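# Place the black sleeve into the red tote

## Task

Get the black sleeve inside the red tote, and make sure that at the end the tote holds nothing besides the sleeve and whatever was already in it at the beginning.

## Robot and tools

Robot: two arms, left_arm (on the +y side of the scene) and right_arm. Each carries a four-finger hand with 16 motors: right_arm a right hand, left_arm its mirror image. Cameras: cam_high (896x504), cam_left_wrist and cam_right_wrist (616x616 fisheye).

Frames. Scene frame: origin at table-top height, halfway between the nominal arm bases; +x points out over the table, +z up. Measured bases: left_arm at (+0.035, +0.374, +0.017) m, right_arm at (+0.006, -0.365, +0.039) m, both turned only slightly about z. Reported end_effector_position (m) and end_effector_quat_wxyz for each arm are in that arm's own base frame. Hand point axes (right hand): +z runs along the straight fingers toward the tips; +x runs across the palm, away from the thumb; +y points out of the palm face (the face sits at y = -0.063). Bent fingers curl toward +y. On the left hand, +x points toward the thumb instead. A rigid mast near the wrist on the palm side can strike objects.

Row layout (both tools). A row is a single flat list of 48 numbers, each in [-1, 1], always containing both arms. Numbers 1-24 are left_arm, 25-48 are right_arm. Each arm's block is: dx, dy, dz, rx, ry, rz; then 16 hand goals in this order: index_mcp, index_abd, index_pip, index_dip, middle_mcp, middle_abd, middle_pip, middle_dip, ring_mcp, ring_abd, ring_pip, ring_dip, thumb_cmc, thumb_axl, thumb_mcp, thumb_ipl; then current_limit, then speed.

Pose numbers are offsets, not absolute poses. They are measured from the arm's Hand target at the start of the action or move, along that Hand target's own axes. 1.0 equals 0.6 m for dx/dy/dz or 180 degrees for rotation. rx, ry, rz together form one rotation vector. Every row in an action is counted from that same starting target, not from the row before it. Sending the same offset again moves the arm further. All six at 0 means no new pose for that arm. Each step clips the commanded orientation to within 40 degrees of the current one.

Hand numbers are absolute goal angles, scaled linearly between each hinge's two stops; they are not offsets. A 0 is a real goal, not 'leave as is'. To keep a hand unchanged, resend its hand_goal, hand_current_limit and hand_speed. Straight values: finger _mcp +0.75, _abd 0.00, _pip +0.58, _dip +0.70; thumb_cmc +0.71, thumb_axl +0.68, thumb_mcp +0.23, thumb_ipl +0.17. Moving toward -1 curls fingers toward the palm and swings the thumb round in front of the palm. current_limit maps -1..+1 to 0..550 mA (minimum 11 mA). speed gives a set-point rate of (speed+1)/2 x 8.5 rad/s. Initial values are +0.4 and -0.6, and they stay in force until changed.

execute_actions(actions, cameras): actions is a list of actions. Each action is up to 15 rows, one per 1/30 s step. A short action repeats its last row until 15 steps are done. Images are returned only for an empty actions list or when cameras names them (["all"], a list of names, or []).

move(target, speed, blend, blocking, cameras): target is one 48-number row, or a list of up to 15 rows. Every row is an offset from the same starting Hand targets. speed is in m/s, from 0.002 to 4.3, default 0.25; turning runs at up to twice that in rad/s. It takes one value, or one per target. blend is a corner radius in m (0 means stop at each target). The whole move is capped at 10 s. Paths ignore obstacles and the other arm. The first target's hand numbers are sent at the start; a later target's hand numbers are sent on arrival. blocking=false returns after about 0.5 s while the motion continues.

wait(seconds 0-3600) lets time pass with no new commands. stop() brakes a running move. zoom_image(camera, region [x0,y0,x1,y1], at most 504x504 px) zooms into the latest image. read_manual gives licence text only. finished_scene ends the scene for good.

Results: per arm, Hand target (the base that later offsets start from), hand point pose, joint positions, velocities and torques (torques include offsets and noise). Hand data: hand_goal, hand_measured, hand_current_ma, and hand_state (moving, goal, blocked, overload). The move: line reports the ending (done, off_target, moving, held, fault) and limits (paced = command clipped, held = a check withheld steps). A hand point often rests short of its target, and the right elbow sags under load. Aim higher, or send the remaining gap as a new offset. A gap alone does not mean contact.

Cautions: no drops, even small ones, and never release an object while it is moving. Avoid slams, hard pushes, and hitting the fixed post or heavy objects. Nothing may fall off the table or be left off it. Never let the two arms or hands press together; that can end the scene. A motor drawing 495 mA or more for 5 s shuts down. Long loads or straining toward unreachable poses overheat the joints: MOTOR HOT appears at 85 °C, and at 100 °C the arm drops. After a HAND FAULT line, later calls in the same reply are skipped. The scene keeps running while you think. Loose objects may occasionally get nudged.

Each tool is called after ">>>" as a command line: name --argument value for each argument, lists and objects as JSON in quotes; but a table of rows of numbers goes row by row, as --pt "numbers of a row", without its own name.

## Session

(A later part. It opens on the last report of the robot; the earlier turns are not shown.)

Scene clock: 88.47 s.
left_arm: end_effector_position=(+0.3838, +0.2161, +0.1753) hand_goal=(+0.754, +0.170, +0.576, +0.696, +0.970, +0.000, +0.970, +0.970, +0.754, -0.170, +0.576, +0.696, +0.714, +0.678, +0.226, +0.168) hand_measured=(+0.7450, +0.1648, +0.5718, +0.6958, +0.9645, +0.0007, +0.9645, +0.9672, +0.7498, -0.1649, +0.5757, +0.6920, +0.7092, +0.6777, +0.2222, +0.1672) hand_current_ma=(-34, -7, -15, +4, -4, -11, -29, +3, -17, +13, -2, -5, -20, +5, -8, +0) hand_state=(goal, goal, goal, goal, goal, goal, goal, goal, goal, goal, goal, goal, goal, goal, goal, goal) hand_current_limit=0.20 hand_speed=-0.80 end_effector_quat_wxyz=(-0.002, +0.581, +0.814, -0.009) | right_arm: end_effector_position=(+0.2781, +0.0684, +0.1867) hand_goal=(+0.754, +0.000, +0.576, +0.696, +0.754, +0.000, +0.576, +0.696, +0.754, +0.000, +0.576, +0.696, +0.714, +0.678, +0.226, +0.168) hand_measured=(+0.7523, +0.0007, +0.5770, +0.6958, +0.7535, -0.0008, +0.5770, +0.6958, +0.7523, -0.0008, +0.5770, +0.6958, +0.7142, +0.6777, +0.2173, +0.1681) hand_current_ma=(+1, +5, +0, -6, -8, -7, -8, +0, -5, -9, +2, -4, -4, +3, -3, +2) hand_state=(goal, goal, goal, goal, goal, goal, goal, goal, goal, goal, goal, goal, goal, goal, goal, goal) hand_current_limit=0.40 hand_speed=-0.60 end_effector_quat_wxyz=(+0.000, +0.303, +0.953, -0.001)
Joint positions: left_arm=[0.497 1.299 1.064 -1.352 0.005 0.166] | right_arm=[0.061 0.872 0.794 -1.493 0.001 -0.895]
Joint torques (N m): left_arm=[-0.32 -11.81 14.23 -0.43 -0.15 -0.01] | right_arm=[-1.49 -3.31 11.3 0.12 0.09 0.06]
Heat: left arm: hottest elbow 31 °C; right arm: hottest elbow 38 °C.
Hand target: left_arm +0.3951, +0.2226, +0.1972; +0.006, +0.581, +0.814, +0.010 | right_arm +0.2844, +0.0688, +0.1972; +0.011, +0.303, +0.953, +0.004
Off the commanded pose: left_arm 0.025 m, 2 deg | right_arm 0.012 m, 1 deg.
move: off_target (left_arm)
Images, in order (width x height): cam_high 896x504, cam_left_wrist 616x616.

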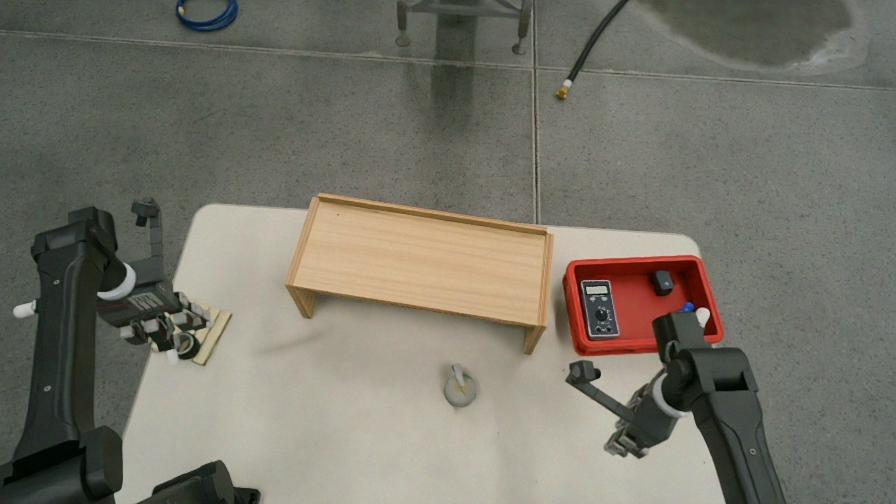

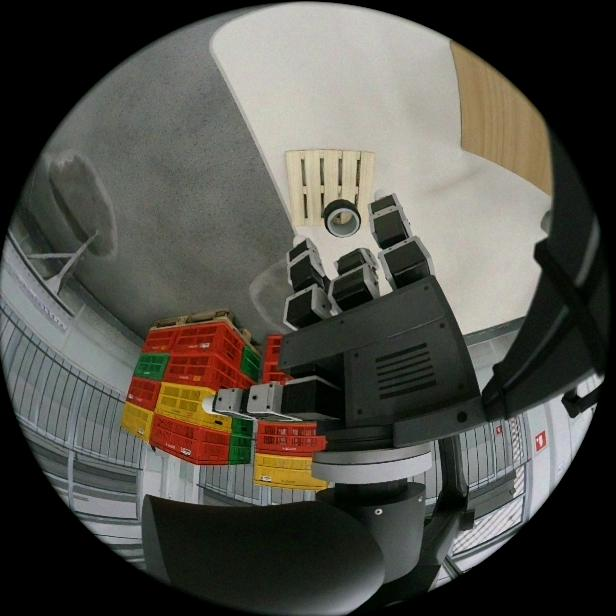

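>>> move --pt "-0.0035 -0.0697 -0.0015 0 0 0 0.754 0.17 0.576 0.696 0.99 0 0.723 0.696 0.754 -0.17 0.576 0.696 0.714 0.678 0.226 0.168 0.2 -0.7 0 0 0 0 0 0 0.754 0 0.576 0.696 0.754 0 0.576 0.696 0.754 0 0.576 0.696 0.714 0.678 0.226 0.168 0.4 -0.6" --pt "-0.0037 -0.0712 0.0605 0 0 0 0.754 0.17 0.576 0.696 0.99 0 0.723 0.696 0.754 -0.17 0.576 0.696 0.714 0.678 0.226 0.168 0.2 -0.7 0 0 0 0 0 0 0.754 0 0.576 0.696 0.754 0 0.576 0.696 0.754 0 0.576 0.696 0.714 0.678 0.226 0.168 0.4 -0.6" --speed 0.1 --blend '[0.01,0]' --cameras '["cam_left_wrist","cam_high"]'

>>> zoom_image --camera "cam_left_wrist" --region '[260, 140, 420, 300]'

>>> zoom_image --camera "cam_high" --region '[120, 280, 240, 380]'

Scene clock: 99.47 s.
left_arm: end_effector_position=(+0.3550, +0.2030, +0.1624) hand_goal=(+0.754, +0.170, +0.576, +0.696, +0.990, +0.000, +0.724, +0.696, +0.754, -0.170, +0.576, +0.696, +0.714, +0.678, +0.226, +0.168) hand_measured=(+0.7462, +0.1648, +0.5718, +0.6945, +0.9742, +0.0007, +0.7220, +0.6983, +0.7498, -0.1649, +0.5757, +0.6920, +0.7180, +0.6777, +0.2222, +0.1672) hand_current_ma=(-25, +2, -11, +12, -51, +6, +4, +15, -13, -1, -6, -2, +3, +3, -10, +2) hand_state=(goal, goal, goal, goal, goal, goal, goal, goal, goal, goal, goal, goal, goal, goal, goal, goal) hand_current_limit=0.20 hand_speed=-0.70 end_effector_quat_wxyz=(+0.007, +0.580, +0.814, +0.009) | right_arm: end_effector_position=(+0.2781, +0.0684, +0.1867) hand_goal=(+0.754, +0.000, +0.576, +0.696, +0.754, +0.000, +0.576, +0.696, +0.754, +0.000, +0.576, +0.696, +0.714, +0.678, +0.226, +0.168) hand_measured=(+0.7535, +0.0007, +0.5770, +0.6958, +0.7535, +0.0007, +0.5782, +0.6958, +0.7523, +0.0007, +0.5770, +0.6958, +0.7142, +0.6777, +0.2163, +0.1681) hand_current_ma=(+3, +5, +0, -8, -8, -4, -7, +0, -10, -8, +5, -4, -1, +4, -1, +0) hand_state=(goal, goal, goal, goal, goal, goal, goal, goal, goal, goal, goal, goal, goal, goal, goal, goal) hand_current_limit=0.40 hand_speed=-0.60 end_effector_quat_wxyz=(+0.000, +0.303, +0.953, -0.001)
Joint positions: left_arm=[0.503 1.198 0.934 -1.284 0.005 0.171] | right_arm=[0.061 0.872 0.794 -1.493 0.001 -0.895]
Joint torques (N m): left_arm=[0.5 -8.59 10.26 0.36 -0.14 0.12] | right_arm=[-1.55 -3.37 11.26 0.08 0.08 0.06]
Heat: left arm: hottest elbow 33 °C; right arm: hottest elbow 38 °C.
Hand target: left_arm +0.3562, +0.2070, +0.1600; +0.006, +0.581, +0.814, +0.010 | right_arm +0.2844, +0.0688, +0.1972; +0.011, +0.303, +0.953, +0.004
Off the commanded pose: left_arm 0.005 m, 0 deg | right_arm 0.012 m, 1 deg.
move: done
Images, in order (width x height): cam_high 896x504, cam_left_wrist 616x616.

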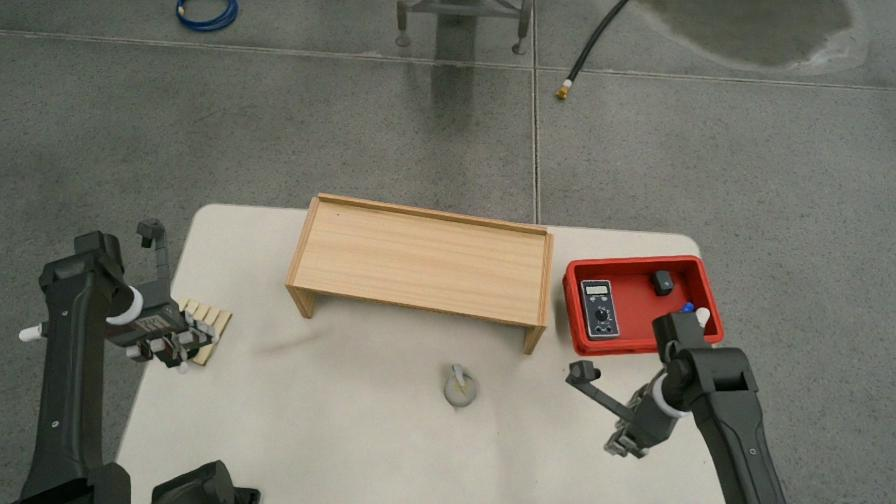

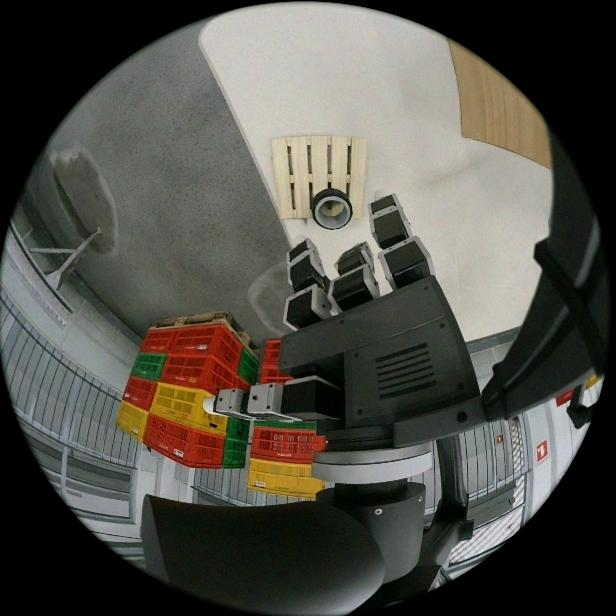

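Scaled by 3.150 from the camera's image (finer frame: 880x880).

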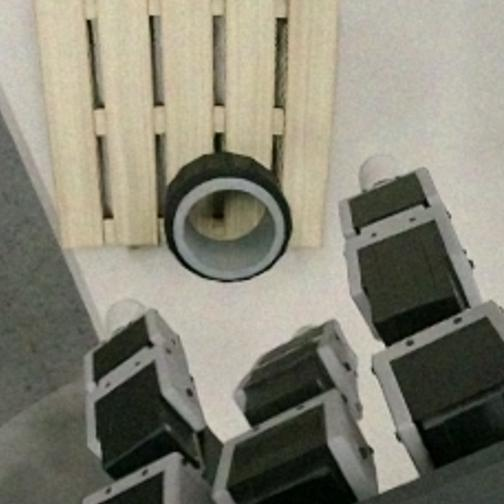

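Scaled by 4.200 from the camera's image (finer frame: 1280x720).

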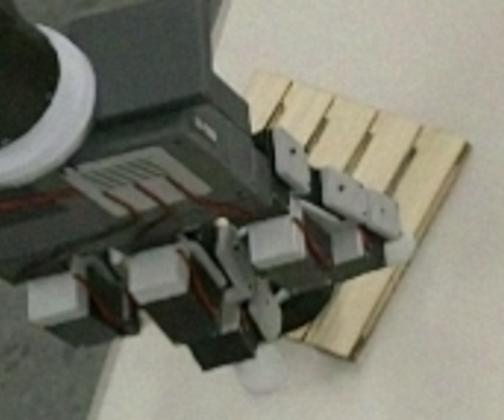

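>>> move --pt "0.005 -0.0008 0.035 0 0 0 0.754 0.17 0.576 0.696 0.99 0 0.723 0.696 0.754 -0.17 0.576 0.696 0.714 0.678 0.226 0.168 0.2 -0.7 0 0 0 0 0 0 0.754 0 0.576 0.696 0.754 0 0.576 0.696 0.754 0 0.576 0.696 0.714 0.678 0.226 0.168 0.4 -0.6" --pt "0.0057 0.0162 -0.0053 -0.0055 0 0 0.754 0.17 0.576 0.696 0.99 0 0.723 0.696 0.754 -0.17 0.576 0.696 0.714 0.678 0.226 0.168 0.2 -0.7 0 0 0 0 0 0 0.754 0 0.576 0.696 0.754 0 0.576 0.696 0.754 0 0.576 0.696 0.714 0.678 0.226 0.168 0.4 -0.6" --speed 0.05 --cameras '["cam_left_wrist","cam_high"]'

>>> zoom_image --camera "cam_left_wrist" --region '[260, 140, 420, 300]'

>>> zoom_image --camera "cam_high" --region '[120, 280, 240, 380]'

Scene clock: 106.73 s.
left_arm: end_effector_position=(+0.3516, +0.2045, +0.1434) hand_goal=(+0.754, +0.170, +0.576, +0.696, +0.990, +0.000, +0.724, +0.696, +0.754, -0.170, +0.576, +0.696, +0.714, +0.678, +0.226, +0.168) hand_measured=(+0.7462, +0.1648, +0.5718, +0.6958, +0.9742, +0.0007, +0.7220, +0.6971, +0.7498, -0.1634, +0.5757, +0.6920, +0.7180, +0.6777, +0.2222, +0.1681) hand_current_ma=(-18, -6, -33, +14, -43, -13, -4, +19, -7, +10, -5, -14, +7, +6, -13, +7) hand_state=(goal, goal, goal, goal, goal, goal, goal, goal, goal, goal, goal, goal, goal, goal, goal, goal) hand_current_limit=0.20 hand_speed=-0.70 end_effector_quat_wxyz=(+0.003, +0.580, +0.814, +0.001) | right_arm: end_effector_position=(+0.2781, +0.0684, +0.1867) hand_goal=(+0.754, +0.000, +0.576, +0.696, +0.754, +0.000, +0.576, +0.696, +0.754, +0.000, +0.576, +0.696, +0.714, +0.678, +0.226, +0.168) hand_measured=(+0.7535, +0.0007, +0.5770, +0.6958, +0.7535, -0.0008, +0.5770, +0.6971, +0.7523, -0.0008, +0.5770, +0.6971, +0.7142, +0.6777, +0.2153, +0.1672) hand_current_ma=(-2, +9, -1, -3, -10, -10, -6, -5, -9, -9, +5, -5, -5, +7, -5, +3) hand_state=(goal, goal, goal, goal, goal, goal, goal, goal, goal, goal, goal, goal, goal, goal, goal, goal) hand_current_limit=0.40 hand_speed=-0.60 end_effector_quat_wxyz=(+0.000, +0.303, +0.953, -0.001)
Joint positions: left_arm=[0.512 1.219 0.903 -1.251 0.005 0.18] | right_arm=[0.061 0.872 0.794 -1.493 0.001 -0.895]
Joint torques (N m): left_arm=[0.26 -9.47 14.15 -0.44 0.01 0.08] | right_arm=[-1.49 -3.31 11.26 0.1 0.09 0.06]
Heat: left arm: hottest elbow 33 °C; right arm: hottest elbow 38 °C.
Hand target: left_arm +0.3642, +0.2133, +0.1633; +0.011, +0.581, +0.814, +0.017 | right_arm +0.2844, +0.0688, +0.1972; +0.011, +0.303, +0.953, +0.004
Off the commanded pose: left_arm 0.025 m, 2 deg | right_arm 0.012 m, 1 deg.
move: off_target (left_arm)
Images, in order (width x height): cam_high 896x504, cam_left_wrist 616x616.

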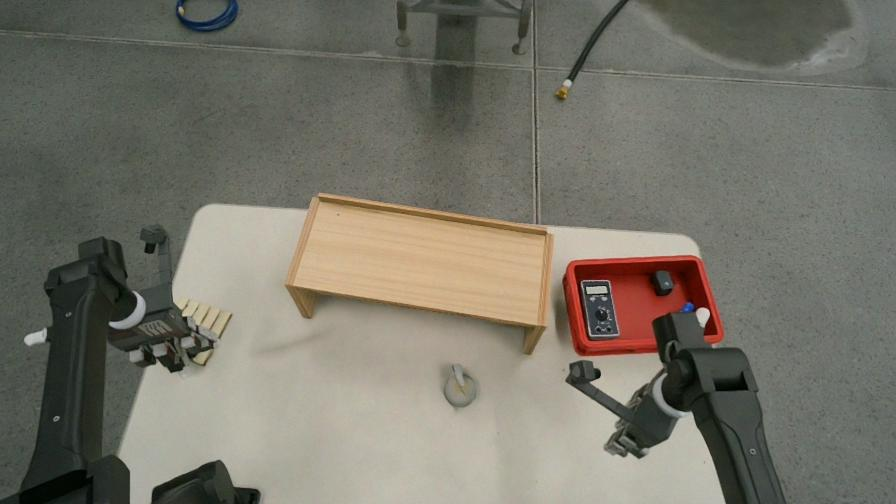

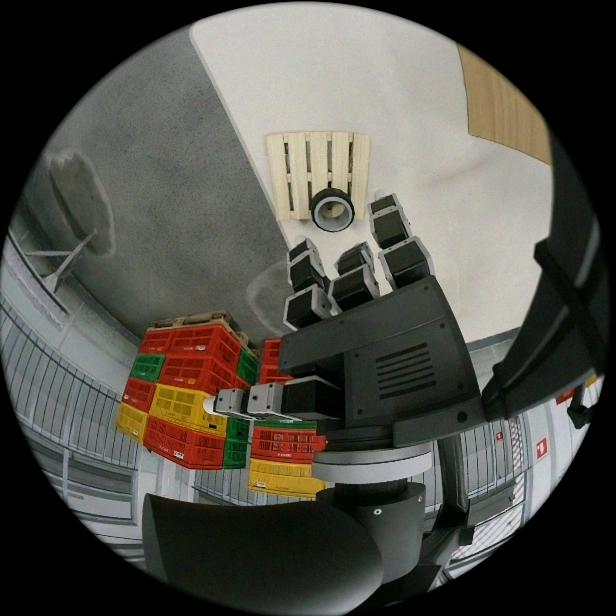

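Scaled by 3.150 from the camera's image (finer frame: 880x880).

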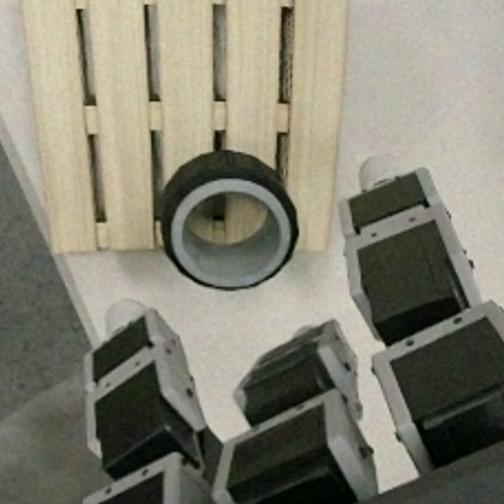

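Scaled by 4.200 from the camera's image (finer frame: 1280x720).

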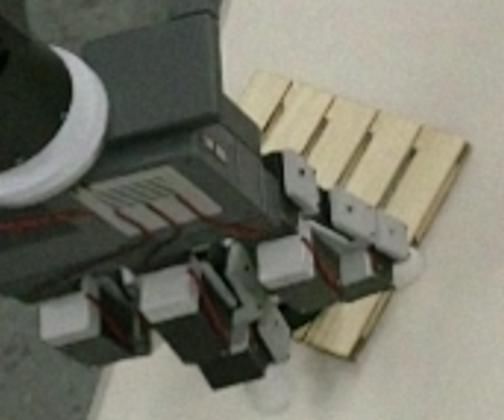

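>>> move --pt "0 0 0 0 0 0 0.754 -0.10 0.576 0.696 0.99 0 0.723 0.696 0.754 0.10 0.576 0.696 0.714 0.678 0.226 0.168 0.1 -0.9 0 0 0 0 0 0 0.754 0 0.576 0.696 0.754 0 0.576 0.696 0.754 0 0.576 0.696 0.714 0.678 0.226 0.168 0.4 -0.6" --speed 0.05 --cameras '["cam_left_wrist"]'

>>> zoom_image --camera "cam_left_wrist" --region '[260, 140, 420, 300]'

Scene clock: 109.50 s.
left_arm: end_effector_position=(+0.3516, +0.2045, +0.1434) hand_goal=(+0.754, -0.100, +0.576, +0.696, +0.990, +0.000, +0.724, +0.696, +0.754, +0.100, +0.576, +0.696, +0.714, +0.678, +0.226, +0.168) hand_measured=(+0.7462, -0.0931, +0.5718, +0.6958, +0.9730, +0.0007, +0.7220, +0.6971, +0.7498, +0.0930, +0.5757, +0.6920, +0.7180, +0.6777, +0.2222, +0.1681) hand_current_ma=(-25, +16, -11, +3, -50, +6, -6, +27, +1, -13, -6, +2, +10, +22, -6, +1) hand_state=(goal, goal, goal, goal, goal, goal, goal, goal, goal, goal, goal, goal, goal, goal, goal, goal) hand_current_limit=0.10 hand_speed=-0.90 end_effector_quat_wxyz=(+0.003, +0.580, +0.814, +0.001) | right_arm: end_effector_position=(+0.2781, +0.0684, +0.1867) hand_goal=(+0.754, +0.000, +0.576, +0.696, +0.754, +0.000, +0.576, +0.696, +0.754, +0.000, +0.576, +0.696, +0.714, +0.678, +0.226, +0.168) hand_measured=(+0.7535, -0.0008, +0.5770, +0.6958, +0.7523, +0.0007, +0.5770, +0.6958, +0.7535, +0.0007, +0.5770, +0.6958, +0.7129, +0.6777, +0.2153, +0.1672) hand_current_ma=(-1, +6, -4, -4, -9, -9, +0, -3, -9, -7, -2, -2, -2, +1, -7, +1) hand_state=(goal, goal, goal, goal, goal, goal, goal, goal, goal, goal, goal, goal, goal, goal, goal, goal) hand_current_limit=0.40 hand_speed=-0.60 end_effector_quat_wxyz=(+0.000, +0.303, +0.953, -0.001)
Joint positions: left_arm=[0.512 1.219 0.903 -1.251 0.005 0.18] | right_arm=[0.061 0.872 0.794 -1.493 0.001 -0.895]
Joint torques (N m): left_arm=[0.26 -9.47 14.2 -0.47 0.01 0.07] | right_arm=[-1.49 -3.31 11.29 0.13 0.09 0.05]
Heat: left arm: hottest elbow 33 °C; right arm: hottest elbow 38 °C.
Hand target: left_arm +0.3641, +0.2132, +0.1633; +0.011, +0.581, +0.814, +0.017 | right_arm +0.2844, +0.0688, +0.1972; +0.011, +0.303, +0.953, +0.004
Off the commanded pose: left_arm 0.025 m, 2 deg | right_arm 0.012 m, 1 deg.
move: done

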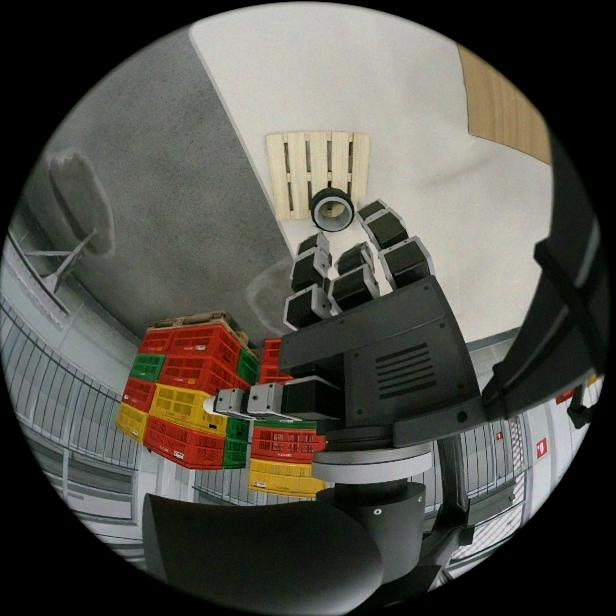

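Scaled by 3.150 from the camera's image (finer frame: 880x880).

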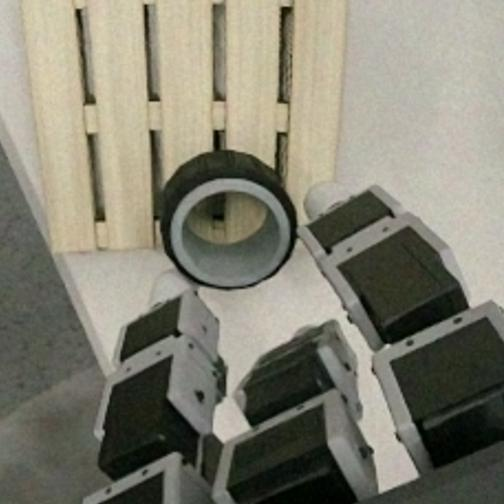

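>>> move --pt "0 0.0168 0.0004 0 0 0 0.754 0.05 0.576 0.696 0.99 0 0.723 0.696 0.754 -0.05 0.576 0.696 0.714 0.678 0.226 0.168 0.1 -0.85 0 0 0 0 0 0 0.754 0 0.576 0.696 0.754 0 0.576 0.696 0.754 0 0.576 0.696 0.714 0.678 0.226 0.168 0.4 -0.6" --speed 0.04 --cameras '["cam_left_wrist"]'

>>> zoom_image --camera "cam_left_wrist" --region '[260, 140, 420, 300]'

Scene clock: 112.93 s.
left_arm: end_effector_position=(+0.3592, +0.2088, +0.1466) hand_goal=(+0.754, +0.050, +0.576, +0.696, +0.990, +0.000, +0.724, +0.696, +0.754, -0.050, +0.576, +0.696, +0.714, +0.678, +0.226, +0.168) hand_measured=(+0.7462, +0.0446, +0.5718, +0.6958, +0.9742, +0.0007, +0.7220, +0.6983, +0.7511, -0.0447, +0.5757, +0.6920, +0.7142, +0.6777, +0.2222, +0.1681) hand_current_ma=(-21, -11, -6, +16, -41, +3, +14, +4, -3, +7, -9, -1, +7, +7, -19, -14) hand_state=(goal, goal, goal, goal, goal, goal, goal, goal, goal, goal, goal, goal, goal, goal, goal, goal) hand_current_limit=0.10 hand_speed=-0.85 end_effector_quat_wxyz=(+0.004, +0.580, +0.814, +0.003) | right_arm: end_effector_position=(+0.2781, +0.0684, +0.1867) hand_goal=(+0.754, +0.000, +0.576, +0.696, +0.754, +0.000, +0.576, +0.696, +0.754, +0.000, +0.576, +0.696, +0.714, +0.678, +0.226, +0.168) hand_measured=(+0.7535, +0.0007, +0.5770, +0.6958, +0.7535, +0.0007, +0.5770, +0.6971, +0.7535, -0.0008, +0.5770, +0.6971, +0.7142, +0.6767, +0.2163, +0.1672) hand_current_ma=(+1, +9, -5, -6, -9, -7, -6, -3, -12, -10, -1, -3, -5, +3, -3, +4) hand_state=(goal, goal, goal, goal, goal, goal, goal, goal, goal, goal, goal, goal, goal, goal, goal, goal) hand_current_limit=0.40 hand_speed=-0.60 end_effector_quat_wxyz=(+0.000, +0.303, +0.953, -0.001)
Joint positions: left_arm=[0.512 1.238 0.926 -1.251 0.005 0.18] | right_arm=[0.061 0.872 0.794 -1.493 0.001 -0.895]
Joint torques (N m): left_arm=[-0.26 -9.11 14.37 -0.28 0.01 0.02] | right_arm=[-1.49 -3.31 11.26 0.13 0.09 0.05]
Heat: left arm: hottest elbow 33 °C; right arm: hottest elbow 38 °C.
Hand target: left_arm +0.3737, +0.2165, +0.1635; +0.011, +0.581, +0.814, +0.017 | right_arm +0.2844, +0.0688, +0.1972; +0.011, +0.303, +0.953, +0.004
Off the commanded pose: left_arm 0.023 m, 2 deg | right_arm 0.012 m, 1 deg.
move: off_target (left_arm)

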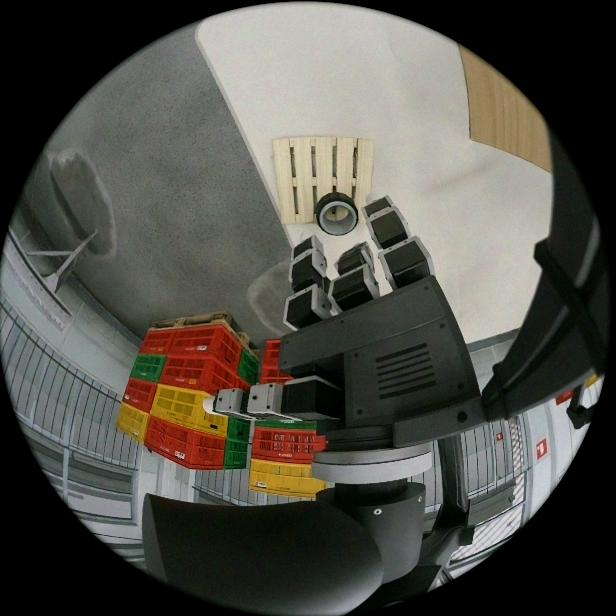

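Scaled by 3.150 from the camera's image (finer frame: 880x880).

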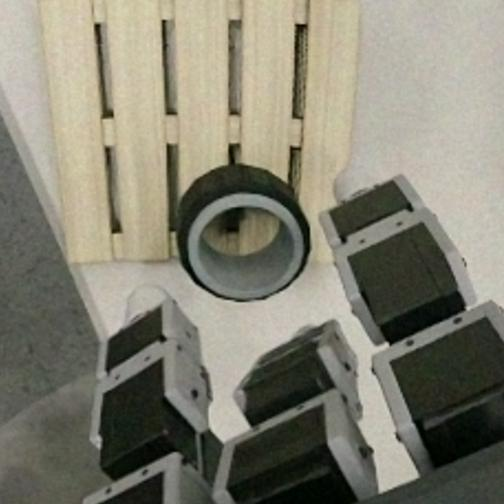

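>>> move --pt "-0.0015 -0.0175 0.053 0.0055 0 0 0.754 0.05 0.576 0.696 0.99 0 0.723 0.696 0.754 -0.05 0.576 0.696 0.714 0.678 0.226 0.168 0.1 -0.85 0 0 0 0 0 0 0.754 0 0.576 0.696 0.754 0 0.576 0.696 0.754 0 0.576 0.696 0.714 0.678 0.226 0.168 0.4 -0.6" --pt "0 -0.0003 0.0133 0 0 0 0.754 0.05 0.576 0.696 0.99 0 0.723 0.696 0.754 -0.05 0.576 0.696 0.714 0.678 0.226 0.168 0.1 -0.85 0 0 0 0 0 0 0.754 0 0.576 0.696 0.754 0 0.576 0.696 0.754 0 0.576 0.696 0.714 0.678 0.226 0.168 0.4 -0.6" --speed 0.05 --cameras '["cam_left_wrist","cam_high"]'

>>> zoom_image --camera "cam_left_wrist" --region '[260, 140, 420, 300]'

>>> zoom_image --camera "cam_high" --region '[120, 280, 240, 380]'

Scene clock: 116.50 s.
left_arm: end_effector_position=(+0.3600, +0.2092, +0.1353) hand_goal=(+0.754, +0.050, +0.576, +0.696, +0.990, +0.000, +0.724, +0.696, +0.754, -0.050, +0.576, +0.696, +0.714, +0.678, +0.226, +0.168) hand_measured=(+0.7462, +0.0446, +0.5718, +0.6958, +0.9742, +0.0007, +0.7220, +0.6971, +0.7462, -0.0447, +0.5731, +0.6920, +0.7142, +0.6767, +0.2222, +0.1681) hand_current_ma=(-18, -13, -27, +9, -44, -2, -18, +7, -4, +7, -10, -14, -6, +7, -7, -1) hand_state=(goal, goal, goal, goal, goal, goal, goal, goal, goal, goal, goal, goal, goal, goal, goal, goal) hand_current_limit=0.10 hand_speed=-0.85 end_effector_quat_wxyz=(+0.003, +0.580, +0.814, +0.000) | right_arm: end_effector_position=(+0.2781, +0.0684, +0.1867) hand_goal=(+0.754, +0.000, +0.576, +0.696, +0.754, +0.000, +0.576, +0.696, +0.754, +0.000, +0.576, +0.696, +0.714, +0.678, +0.226, +0.168) hand_measured=(+0.7535, -0.0008, +0.5770, +0.6958, +0.7535, -0.0008, +0.5770, +0.6958, +0.7535, +0.0007, +0.5757, +0.6945, +0.7142, +0.6777, +0.2153, +0.1681) hand_current_ma=(+3, +5, -1, +1, -12, -7, -6, -2, -12, -9, -1, -7, -4, +3, -6, +4) hand_state=(goal, goal, goal, goal, goal, goal, goal, goal, goal, goal, goal, goal, goal, goal, goal, goal) hand_current_limit=0.40 hand_speed=-0.60 end_effector_quat_wxyz=(+0.000, +0.303, +0.953, -0.001)
Joint positions: left_arm=[0.512 1.254 0.91 -1.224 0.005 0.18] | right_arm=[0.061 0.872 0.794 -1.493 0.001 -0.895]
Joint torques (N m): left_arm=[-0.26 -10.11 14.12 -0.58 0.01 0.02] | right_arm=[-1.49 -3.31 11.22 0.13 0.09 0.05]
Heat: left arm: hottest elbow 33 °C; right arm: hottest elbow 38 °C.
Hand target: left_arm +0.3738, +0.2166, +0.1554; +0.011, +0.581, +0.814, +0.017 | right_arm +0.2844, +0.0688, +0.1972; +0.011, +0.303, +0.953, +0.004
Off the commanded pose: left_arm 0.026 m, 2 deg | right_arm 0.012 m, 1 deg.
move: off_target (left_arm)
Images, in order (width x height): cam_high 896x504, cam_left_wrist 616x616.

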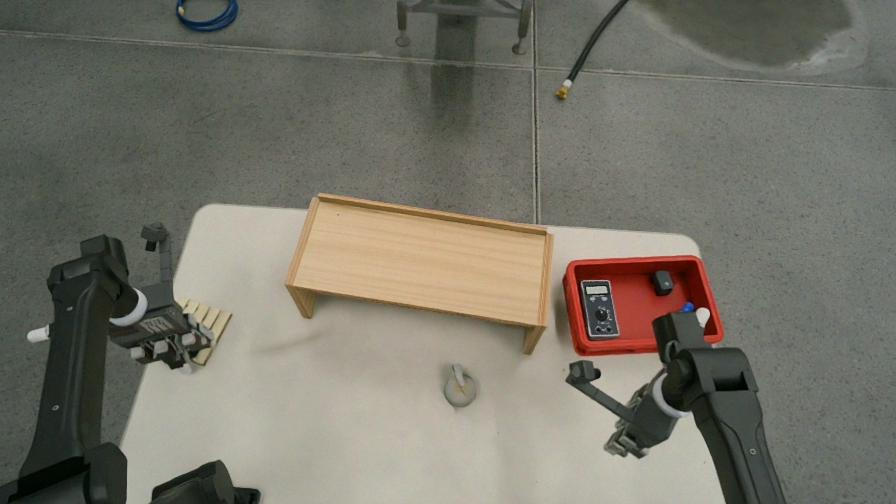

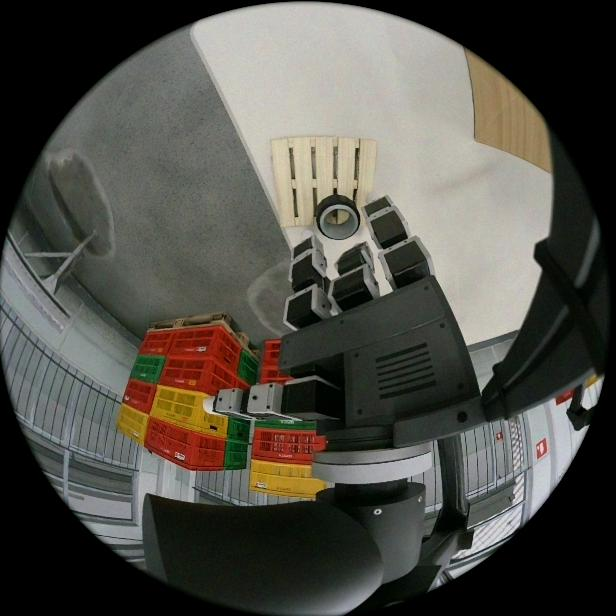

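Scaled by 3.150 from the camera's image (finer frame: 880x880).

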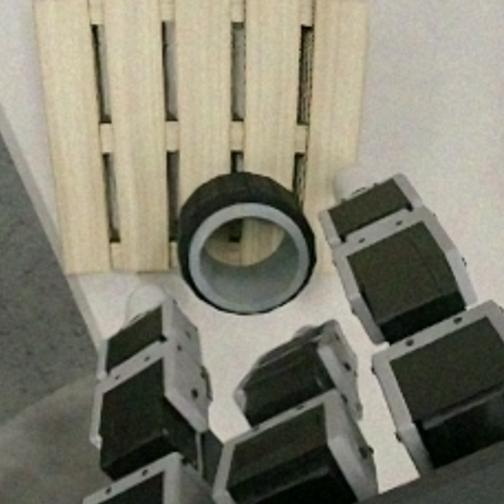

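Scaled by 4.200 from the camera's image (finer frame: 1280x720).

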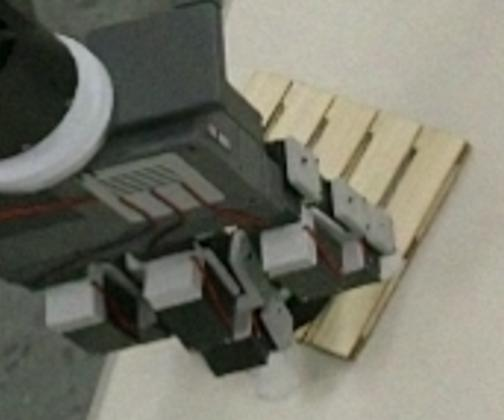

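>>> move --pt "0 0.0001 -0.006 0 0 0 0.754 0.05 0.576 0.696 0.99 0 0.723 0.696 0.754 -0.05 0.576 0.696 0.714 0.678 0.226 0.168 0.1 -0.85 0 0 0 0 0 0 0.754 0 0.576 0.696 0.754 0 0.576 0.696 0.754 0 0.576 0.696 0.714 0.678 0.226 0.168 0.4 -0.6" --pt "0 0.0001 -0.006 0 0 0 0.754 -0.13 0.576 0.696 0.99 0 0.723 0.696 0.754 0.13 0.576 0.696 0.714 0.678 0.226 0.168 -0.2 -0.93 0 0 0 0 0 0 0.754 0 0.576 0.696 0.754 0 0.576 0.696 0.754 0 0.576 0.696 0.714 0.678 0.226 0.168 0.4 -0.6" --speed 0.04 --cameras '["cam_left_wrist"]'

>>> zoom_image --camera "cam_left_wrist" --region '[260, 140, 420, 300]'

Scene clock: 119.07 s.
left_arm: end_effector_position=(+0.3599, +0.2092, +0.1375) hand_goal=(+0.754, -0.130, +0.576, +0.696, +0.990, +0.000, +0.724, +0.696, +0.754, +0.130, +0.576, +0.696, +0.714, +0.678, +0.226, +0.168) hand_measured=(+0.7462, -0.1004, +0.5731, +0.6958, +0.9742, +0.0007, +0.7220, +0.6983, +0.7474, +0.0988, +0.5731, +0.6920, +0.7154, +0.6777, +0.2222, +0.1672) hand_current_ma=(-26, +47, -18, +11, -46, -4, -1, +20, -13, -49, -18, -6, +3, +0, -20, -1) hand_state=(goal, blocked, goal, goal, goal, goal, goal, goal, goal, blocked, goal, goal, goal, goal, goal, goal) hand_current_limit=-0.20 hand_speed=-0.93 end_effector_quat_wxyz=(+0.002, +0.580, +0.814, -0.001) | right_arm: end_effector_position=(+0.2781, +0.0684, +0.1867) hand_goal=(+0.754, +0.000, +0.576, +0.696, +0.754, +0.000, +0.576, +0.696, +0.754, +0.000, +0.576, +0.696, +0.714, +0.678, +0.226, +0.168) hand_measured=(+0.7535, -0.0008, +0.5770, +0.6958, +0.7535, +0.0007, +0.5770, +0.6958, +0.7535, +0.0007, +0.5770, +0.6958, +0.7142, +0.6767, +0.2163, +0.1672) hand_current_ma=(-3, +4, -1, -4, -6, -8, -6, -4, -15, -7, +2, -1, -4, +2, -4, +5) hand_state=(goal, goal, goal, goal, goal, goal, goal, goal, goal, goal, goal, goal, goal, goal, goal, goal) hand_current_limit=0.40 hand_speed=-0.60 end_effector_quat_wxyz=(+0.000, +0.303, +0.953, -0.001)
Joint positions: left_arm=[0.512 1.254 0.917 -1.234 0.005 0.18] | right_arm=[0.061 0.872 0.794 -1.493 0.001 -0.895]
Joint torques (N m): left_arm=[-0.26 -10.4 14.13 -0.47 0 0.02] | right_arm=[-1.44 -3.25 11.28 0.1 0.09 0.06]
Heat: left arm: hottest elbow 33 °C; right arm: hottest elbow 38 °C.
Hand target: left_arm +0.3737, +0.2166, +0.1590; +0.011, +0.581, +0.814, +0.017 | right_arm +0.2844, +0.0688, +0.1972; +0.011, +0.303, +0.953, +0.004
Off the commanded pose: left_arm 0.027 m, 2 deg | right_arm 0.012 m, 1 deg.
move: off_target (left_arm); target 2's new numbers were sent with left_arm's hand 0.027 m and 2 deg from that target

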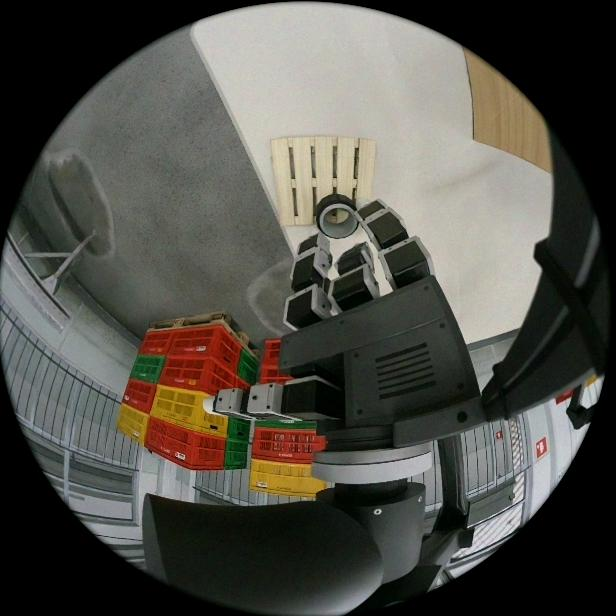

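Scaled by 3.150 from the camera's image (finer frame: 880x880).

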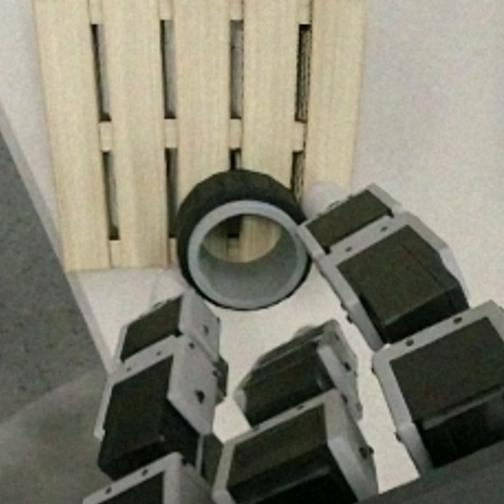

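>>> move --pt "0 0 0 0 0 0 0.754 -0.3 0.576 0.696 0.99 0 0.723 0.696 0.754 0.3 0.576 0.696 0.714 0.678 0.226 0.168 0.1 -0.93 0 0 0 0 0 0 0.754 0 0.576 0.696 0.754 0 0.576 0.696 0.754 0 0.576 0.696 0.714 0.678 0.226 0.168 0.4 -0.6" --speed 0.04

Scene clock: 120.50 s.
left_arm: end_effector_position=(+0.3599, +0.2092, +0.1375) hand_goal=(+0.754, -0.300, +0.576, +0.696, +0.990, +0.000, +0.724, +0.696, +0.754, +0.300, +0.576, +0.696, +0.714, +0.678, +0.226, +0.168) hand_measured=(+0.7462, -0.1019, +0.5718, +0.6958, +0.9742, +0.0007, +0.7220, +0.6971, +0.7462, +0.1032, +0.5731, +0.6932, +0.7142, +0.6767, +0.2222, +0.1681) hand_current_ma=(-30, +297, -5, +17, -44, +3, -11, +11, -3, -295, -12, -13, -8, +2, +1, -2) hand_state=(goal, blocked, goal, goal, goal, goal, goal, goal, goal, blocked, goal, goal, goal, goal, goal, goal) hand_current_limit=0.10 hand_speed=-0.93 end_effector_quat_wxyz=(+0.002, +0.580, +0.814, -0.001) | right_arm: end_effector_position=(+0.2781, +0.0684, +0.1867) hand_goal=(+0.754, +0.000, +0.576, +0.696, +0.754, +0.000, +0.576, +0.696, +0.754, +0.000, +0.576, +0.696, +0.714, +0.678, +0.226, +0.168) hand_measured=(+0.7535, -0.0008, +0.5757, +0.6958, +0.7547, -0.0008, +0.5770, +0.6958, +0.7523, -0.0008, +0.5770, +0.6958, +0.7142, +0.6767, +0.2163, +0.1672) hand_current_ma=(+8, +5, -2, -3, -11, -2, -3, -2, -10, -7, +1, -9, -7, +4, -3, +0) hand_state=(goal, goal, goal, goal, goal, goal, goal, goal, goal, goal, goal, goal, goal, goal, goal, goal) hand_current_limit=0.40 hand_speed=-0.60 end_effector_quat_wxyz=(+0.000, +0.303, +0.953, -0.001)
Joint positions: left_arm=[0.512 1.254 0.917 -1.234 0.005 0.18] | right_arm=[0.061 0.872 0.794 -1.493 0.001 -0.895]
Joint torques (N m): left_arm=[-0.26 -10.46 14.13 -0.47 0 0.02] | right_arm=[-1.55 -3.25 11.26 0.1 0.09 0.05]
Heat: left arm: hottest elbow 33 °C; right arm: hottest elbow 38 °C.
Hand target: left_arm +0.3737, +0.2166, +0.1590; +0.011, +0.581, +0.814, +0.017 | right_arm +0.2844, +0.0688, +0.1972; +0.011, +0.303, +0.953, +0.004
Off the commanded pose: left_arm 0.027 m, 2 deg | right_arm 0.012 m, 1 deg.
move: done

>>> move --pt "0 0.0011 -0.05 0 0 0 0.754 -0.3 0.576 0.696 0.99 0 0.723 0.696 0.754 0.3 0.576 0.696 0.714 0.678 0.226 0.168 0.1 -0.93 0 0 0 0 0 0 0.754 0 0.576 0.696 0.754 0 0.576 0.696 0.754 0 0.576 0.696 0.714 0.678 0.226 0.168 0.4 -0.6" --speed 0.06 --cameras '["cam_left_wrist","cam_high"]'

>>> zoom_image --camera "cam_left_wrist" --region '[260, 140, 420, 300]'

>>> zoom_image --camera "cam_high" --region '[120, 280, 240, 380]'

Scene clock: 122.33 s.
left_arm: end_effector_position=(+0.3598, +0.2091, +0.1618) hand_goal=(+0.754, -0.300, +0.576, +0.696, +0.990, +0.000, +0.724, +0.696, +0.754, +0.300, +0.576, +0.696, +0.714, +0.678, +0.226, +0.168) hand_measured=(+0.7462, -0.1019, +0.5718, +0.6958, +0.9742, +0.0007, +0.7220, +0.6971, +0.7498, +0.1311, +0.5731, +0.6920, +0.7092, +0.6777, +0.2222, +0.1681) hand_current_ma=(-34, +296, -14, +23, -57, -8, -11, +9, -16, -307, -19, -11, -21, +3, -7, -8) hand_state=(goal, blocked, goal, goal, goal, goal, goal, goal, goal, blocked, goal, goal, goal, goal, goal, goal) hand_current_limit=0.10 hand_speed=-0.93 end_effector_quat_wxyz=(-0.001, +0.580, +0.814, -0.007) | right_arm: end_effector_position=(+0.2781, +0.0684, +0.1867) hand_goal=(+0.754, +0.000, +0.576, +0.696, +0.754, +0.000, +0.576, +0.696, +0.754, +0.000, +0.576, +0.696, +0.714, +0.678, +0.226, +0.168) hand_measured=(+0.7535, +0.0007, +0.5770, +0.6958, +0.7535, +0.0007, +0.5770, +0.6958, +0.7523, -0.0008, +0.5757, +0.6958, +0.7142, +0.6767, +0.2153, +0.1672) hand_current_ma=(+2, +2, +1, -8, -7, -6, -4, +2, -16, -7, +1, -4, -5, +5, -4, +1) hand_state=(goal, goal, goal, goal, goal, goal, goal, goal, goal, goal, goal, goal, goal, goal, goal, goal) hand_current_limit=0.40 hand_speed=-0.60 end_effector_quat_wxyz=(+0.000, +0.303, +0.953, -0.001)
Joint positions: left_arm=[0.512 1.24 0.975 -1.318 0.005 0.18] | right_arm=[0.061 0.872 0.794 -1.493 0.001 -0.895]
Joint torques (N m): left_arm=[-0.26 -11.28 14.68 -0.53 0 0.02] | right_arm=[-1.55 -3.31 11.26 0.09 0.09 0.05]
Heat: left arm: hottest elbow 34 °C; right arm: hottest elbow 38 °C.
Hand target: left_arm +0.3732, +0.2164, +0.1891; +0.011, +0.581, +0.814, +0.017 | right_arm +0.2844, +0.0688, +0.1972; +0.011, +0.303, +0.953, +0.004
Off the commanded pose: left_arm 0.031 m, 3 deg | right_arm 0.012 m, 1 deg.
move: off_target (left_arm)
Images, in order (width x height): cam_high 896x504, cam_left_wrist 616x616.

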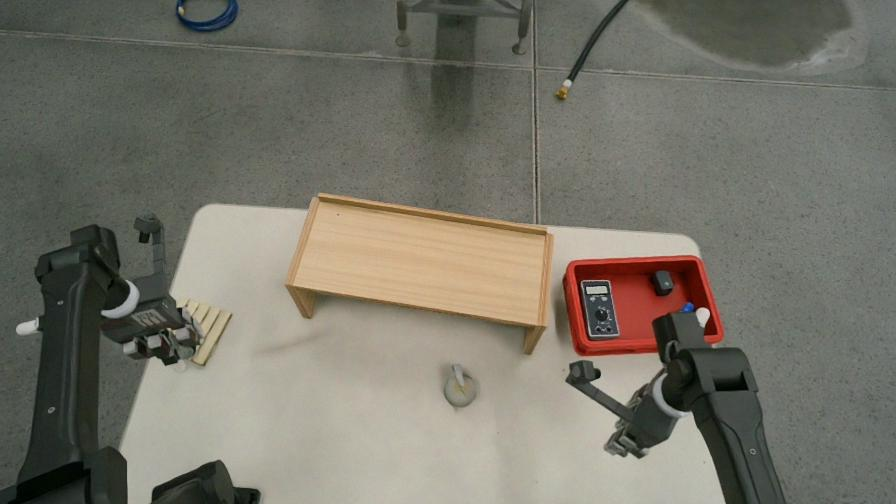

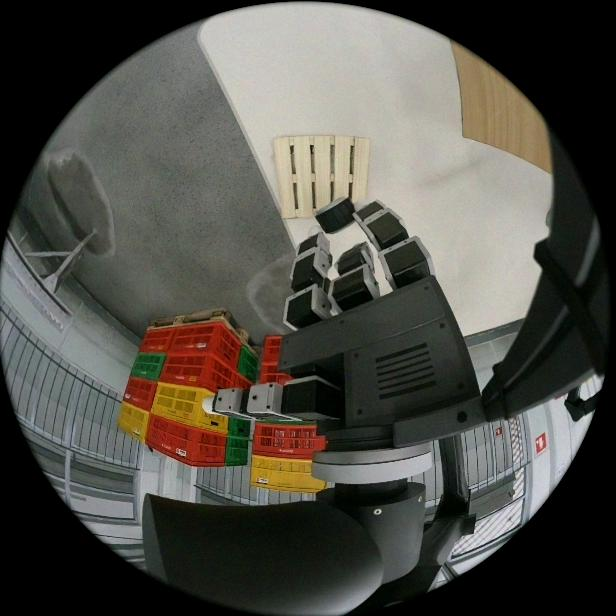

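Scaled by 3.150 from the camera's image (finer frame: 880x880).

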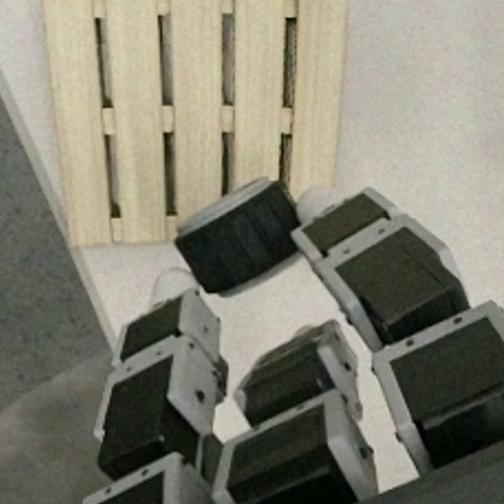

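Scaled by 4.200 from the camera's image (finer frame: 1280x720).

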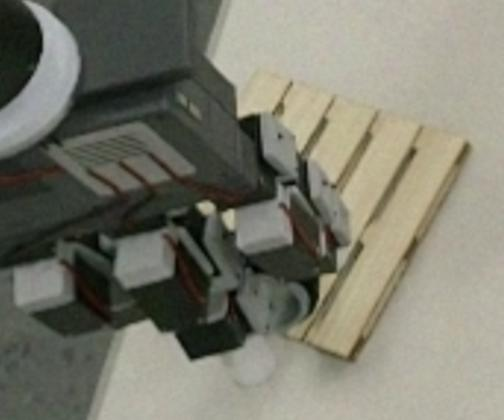

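>>> move --pt "0 0.0034 -0.0833 0 0 0 0.754 -0.3 0.576 0.696 0.99 0 0.723 0.696 0.754 0.3 0.576 0.696 0.714 0.678 0.226 0.168 0.1 -0.93 -0.0037 0.0028 -0.2 0 0 0 0.754 0 0.576 0.696 0.754 0 0.576 0.696 0.754 0 0.576 0.696 0.714 0.678 0.226 0.168 0.4 -0.6" --pt "0 0.0068 -0.1667 0 0 0 0.754 -0.3 0.576 0.696 0.99 0 0.723 0.696 0.754 0.3 0.576 0.696 0.714 0.678 0.226 0.168 0.1 -0.93 -0.1703 -0.3312 -0.235 0.0047 -0.0036 0.25 0.754 0 0.576 0.696 0.754 0 0.576 0.696 0.754 0 0.576 0.696 0.714 0.678 0.226 0.168 0.4 -0.6" --pt "0 0.0101 -0.25 0 0 0 0.754 -0.3 0.576 0.696 0.99 0 0.723 0.696 0.754 0.3 0.576 0.696 0.714 0.678 0.226 0.168 0.1 -0.93 -0.0512 -0.6847 -0.2423 0.0093 -0.0071 0.5 0.754 0 0.576 0.696 0.754 0 0.576 0.696 0.754 0 0.576 0.696 0.714 0.678 0.226 0.168 0.4 -0.6" --speed 0.2 --blend '[0.02,0.02,0]' --cameras '["cam_left_wrist","cam_high"]'

>>> zoom_image --camera "cam_left_wrist" --region '[260, 140, 420, 300]'

>>> zoom_image --camera "cam_high" --region '[540, 240, 740, 360]'

Scene clock: 140.20 s.
left_arm: end_effector_position=(+0.3656, +0.2124, +0.3121) hand_goal=(+0.754, -0.300, +0.576, +0.696, +0.990, +0.000, +0.724, +0.696, +0.754, +0.300, +0.576, +0.696, +0.714, +0.678, +0.226, +0.168) hand_measured=(+0.7462, -0.1019, +0.5731, +0.6971, +0.9742, +0.0007, +0.7220, +0.6983, +0.7498, +0.1325, +0.5731, +0.6920, +0.7092, +0.6777, +0.2222, +0.1681) hand_current_ma=(-19, +305, -23, +11, -42, -2, -6, +9, +6, -310, -21, +3, -14, +11, +7, -8) hand_state=(goal, blocked, goal, goal, goal, goal, goal, goal, goal, blocked, goal, goal, goal, goal, goal, goal) hand_current_limit=0.10 hand_speed=-0.93 end_effector_quat_wxyz=(+0.002, +0.580, +0.814, +0.000) | right_arm: end_effector_position=(+0.0720, -0.2781, +0.3149) hand_goal=(+0.754, +0.000, +0.576, +0.696, +0.754, +0.000, +0.576, +0.696, +0.754, +0.000, +0.576, +0.696, +0.714, +0.678, +0.226, +0.168) hand_measured=(+0.7535, -0.0110, +0.5770, +0.6958, +0.7547, -0.0066, +0.5757, +0.6958, +0.7535, -0.0110, +0.5770, +0.6958, +0.7205, +0.6777, +0.2143, +0.1672) hand_current_ma=(-2, +4, +1, -5, -7, -10, -6, -5, -11, -14, +0, -8, +0, +8, -8, -2) hand_state=(goal, goal, goal, goal, goal, goal, goal, goal, goal, goal, goal, goal, goal, goal, goal, goal) hand_current_limit=0.40 hand_speed=-0.60 end_effector_quat_wxyz=(+0.068, +0.879, +0.471, -0.020)
Joint positions: left_arm=[0.512 1.222 1.353 -1.701 0.005 0.18] | right_arm=[-1.522 0.809 1.067 -1.689 -0.023 -0.932]
Joint torques (N m): left_arm=[-0.32 -10.64 15.62 -0.47 -0.01 0.01] | right_arm=[-2.08 -1.73 13.79 -0.05 0.1 0.16]
Heat: left arm: hottest elbow 35 °C; right arm: hottest elbow 39 °C.
Hand target: left_arm +0.3733, +0.2162, +0.3393; +0.011, +0.581, +0.814, +0.017 | right_arm +0.0691, -0.2845, +0.3373; +0.011, +0.888, +0.460, -0.005
Off the commanded pose: left_arm 0.028 m, 2 deg | right_arm 0.024 m, 7 deg.
joint sent to its limit (left arm) — joint 4 (wrist pitch), lower limit. The joint targets still meet the commanded pose.
joint sent to its limit (right arm) — joint 4 (wrist pitch), lower limit. The joint targets are off in orientation, not in position.
move: off_target (left_arm, right_arm)
Images, in order (width x height): cam_high 896x504, cam_left_wrist 616x616.

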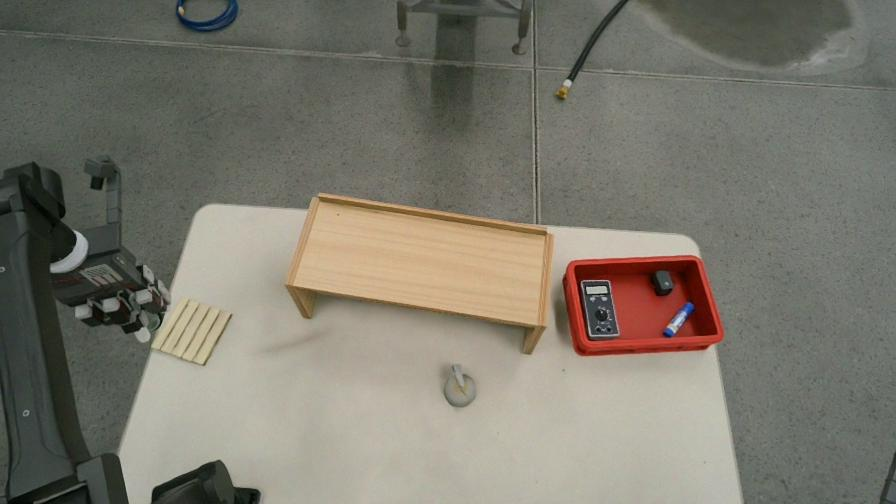

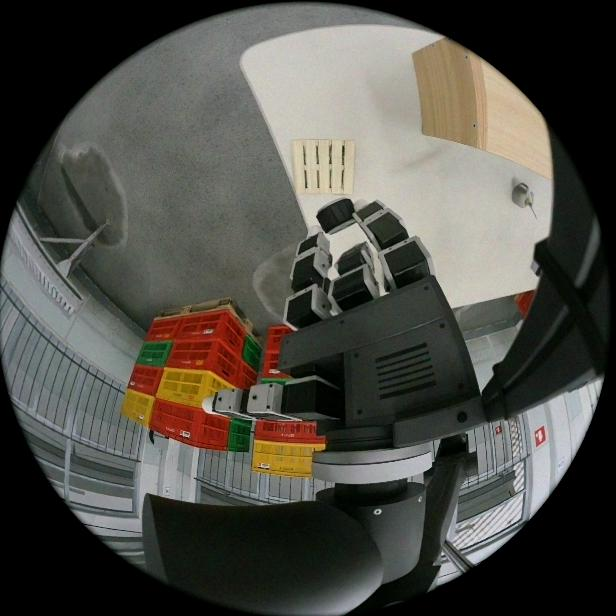

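Scaled by 3.150 from the camera's image (finer frame: 880x880).

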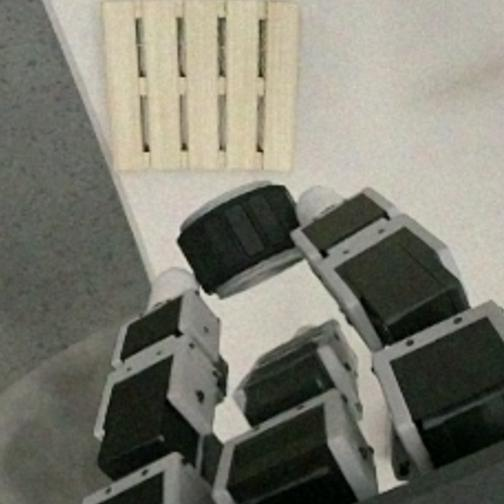

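Scaled by 2.520 from the camera's image (finer frame: 1280x720).

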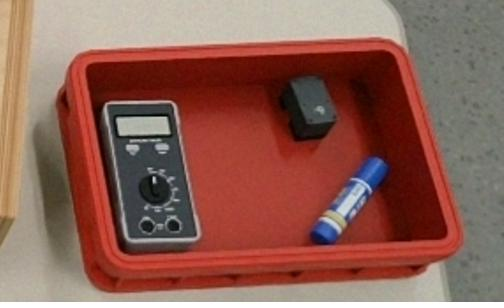

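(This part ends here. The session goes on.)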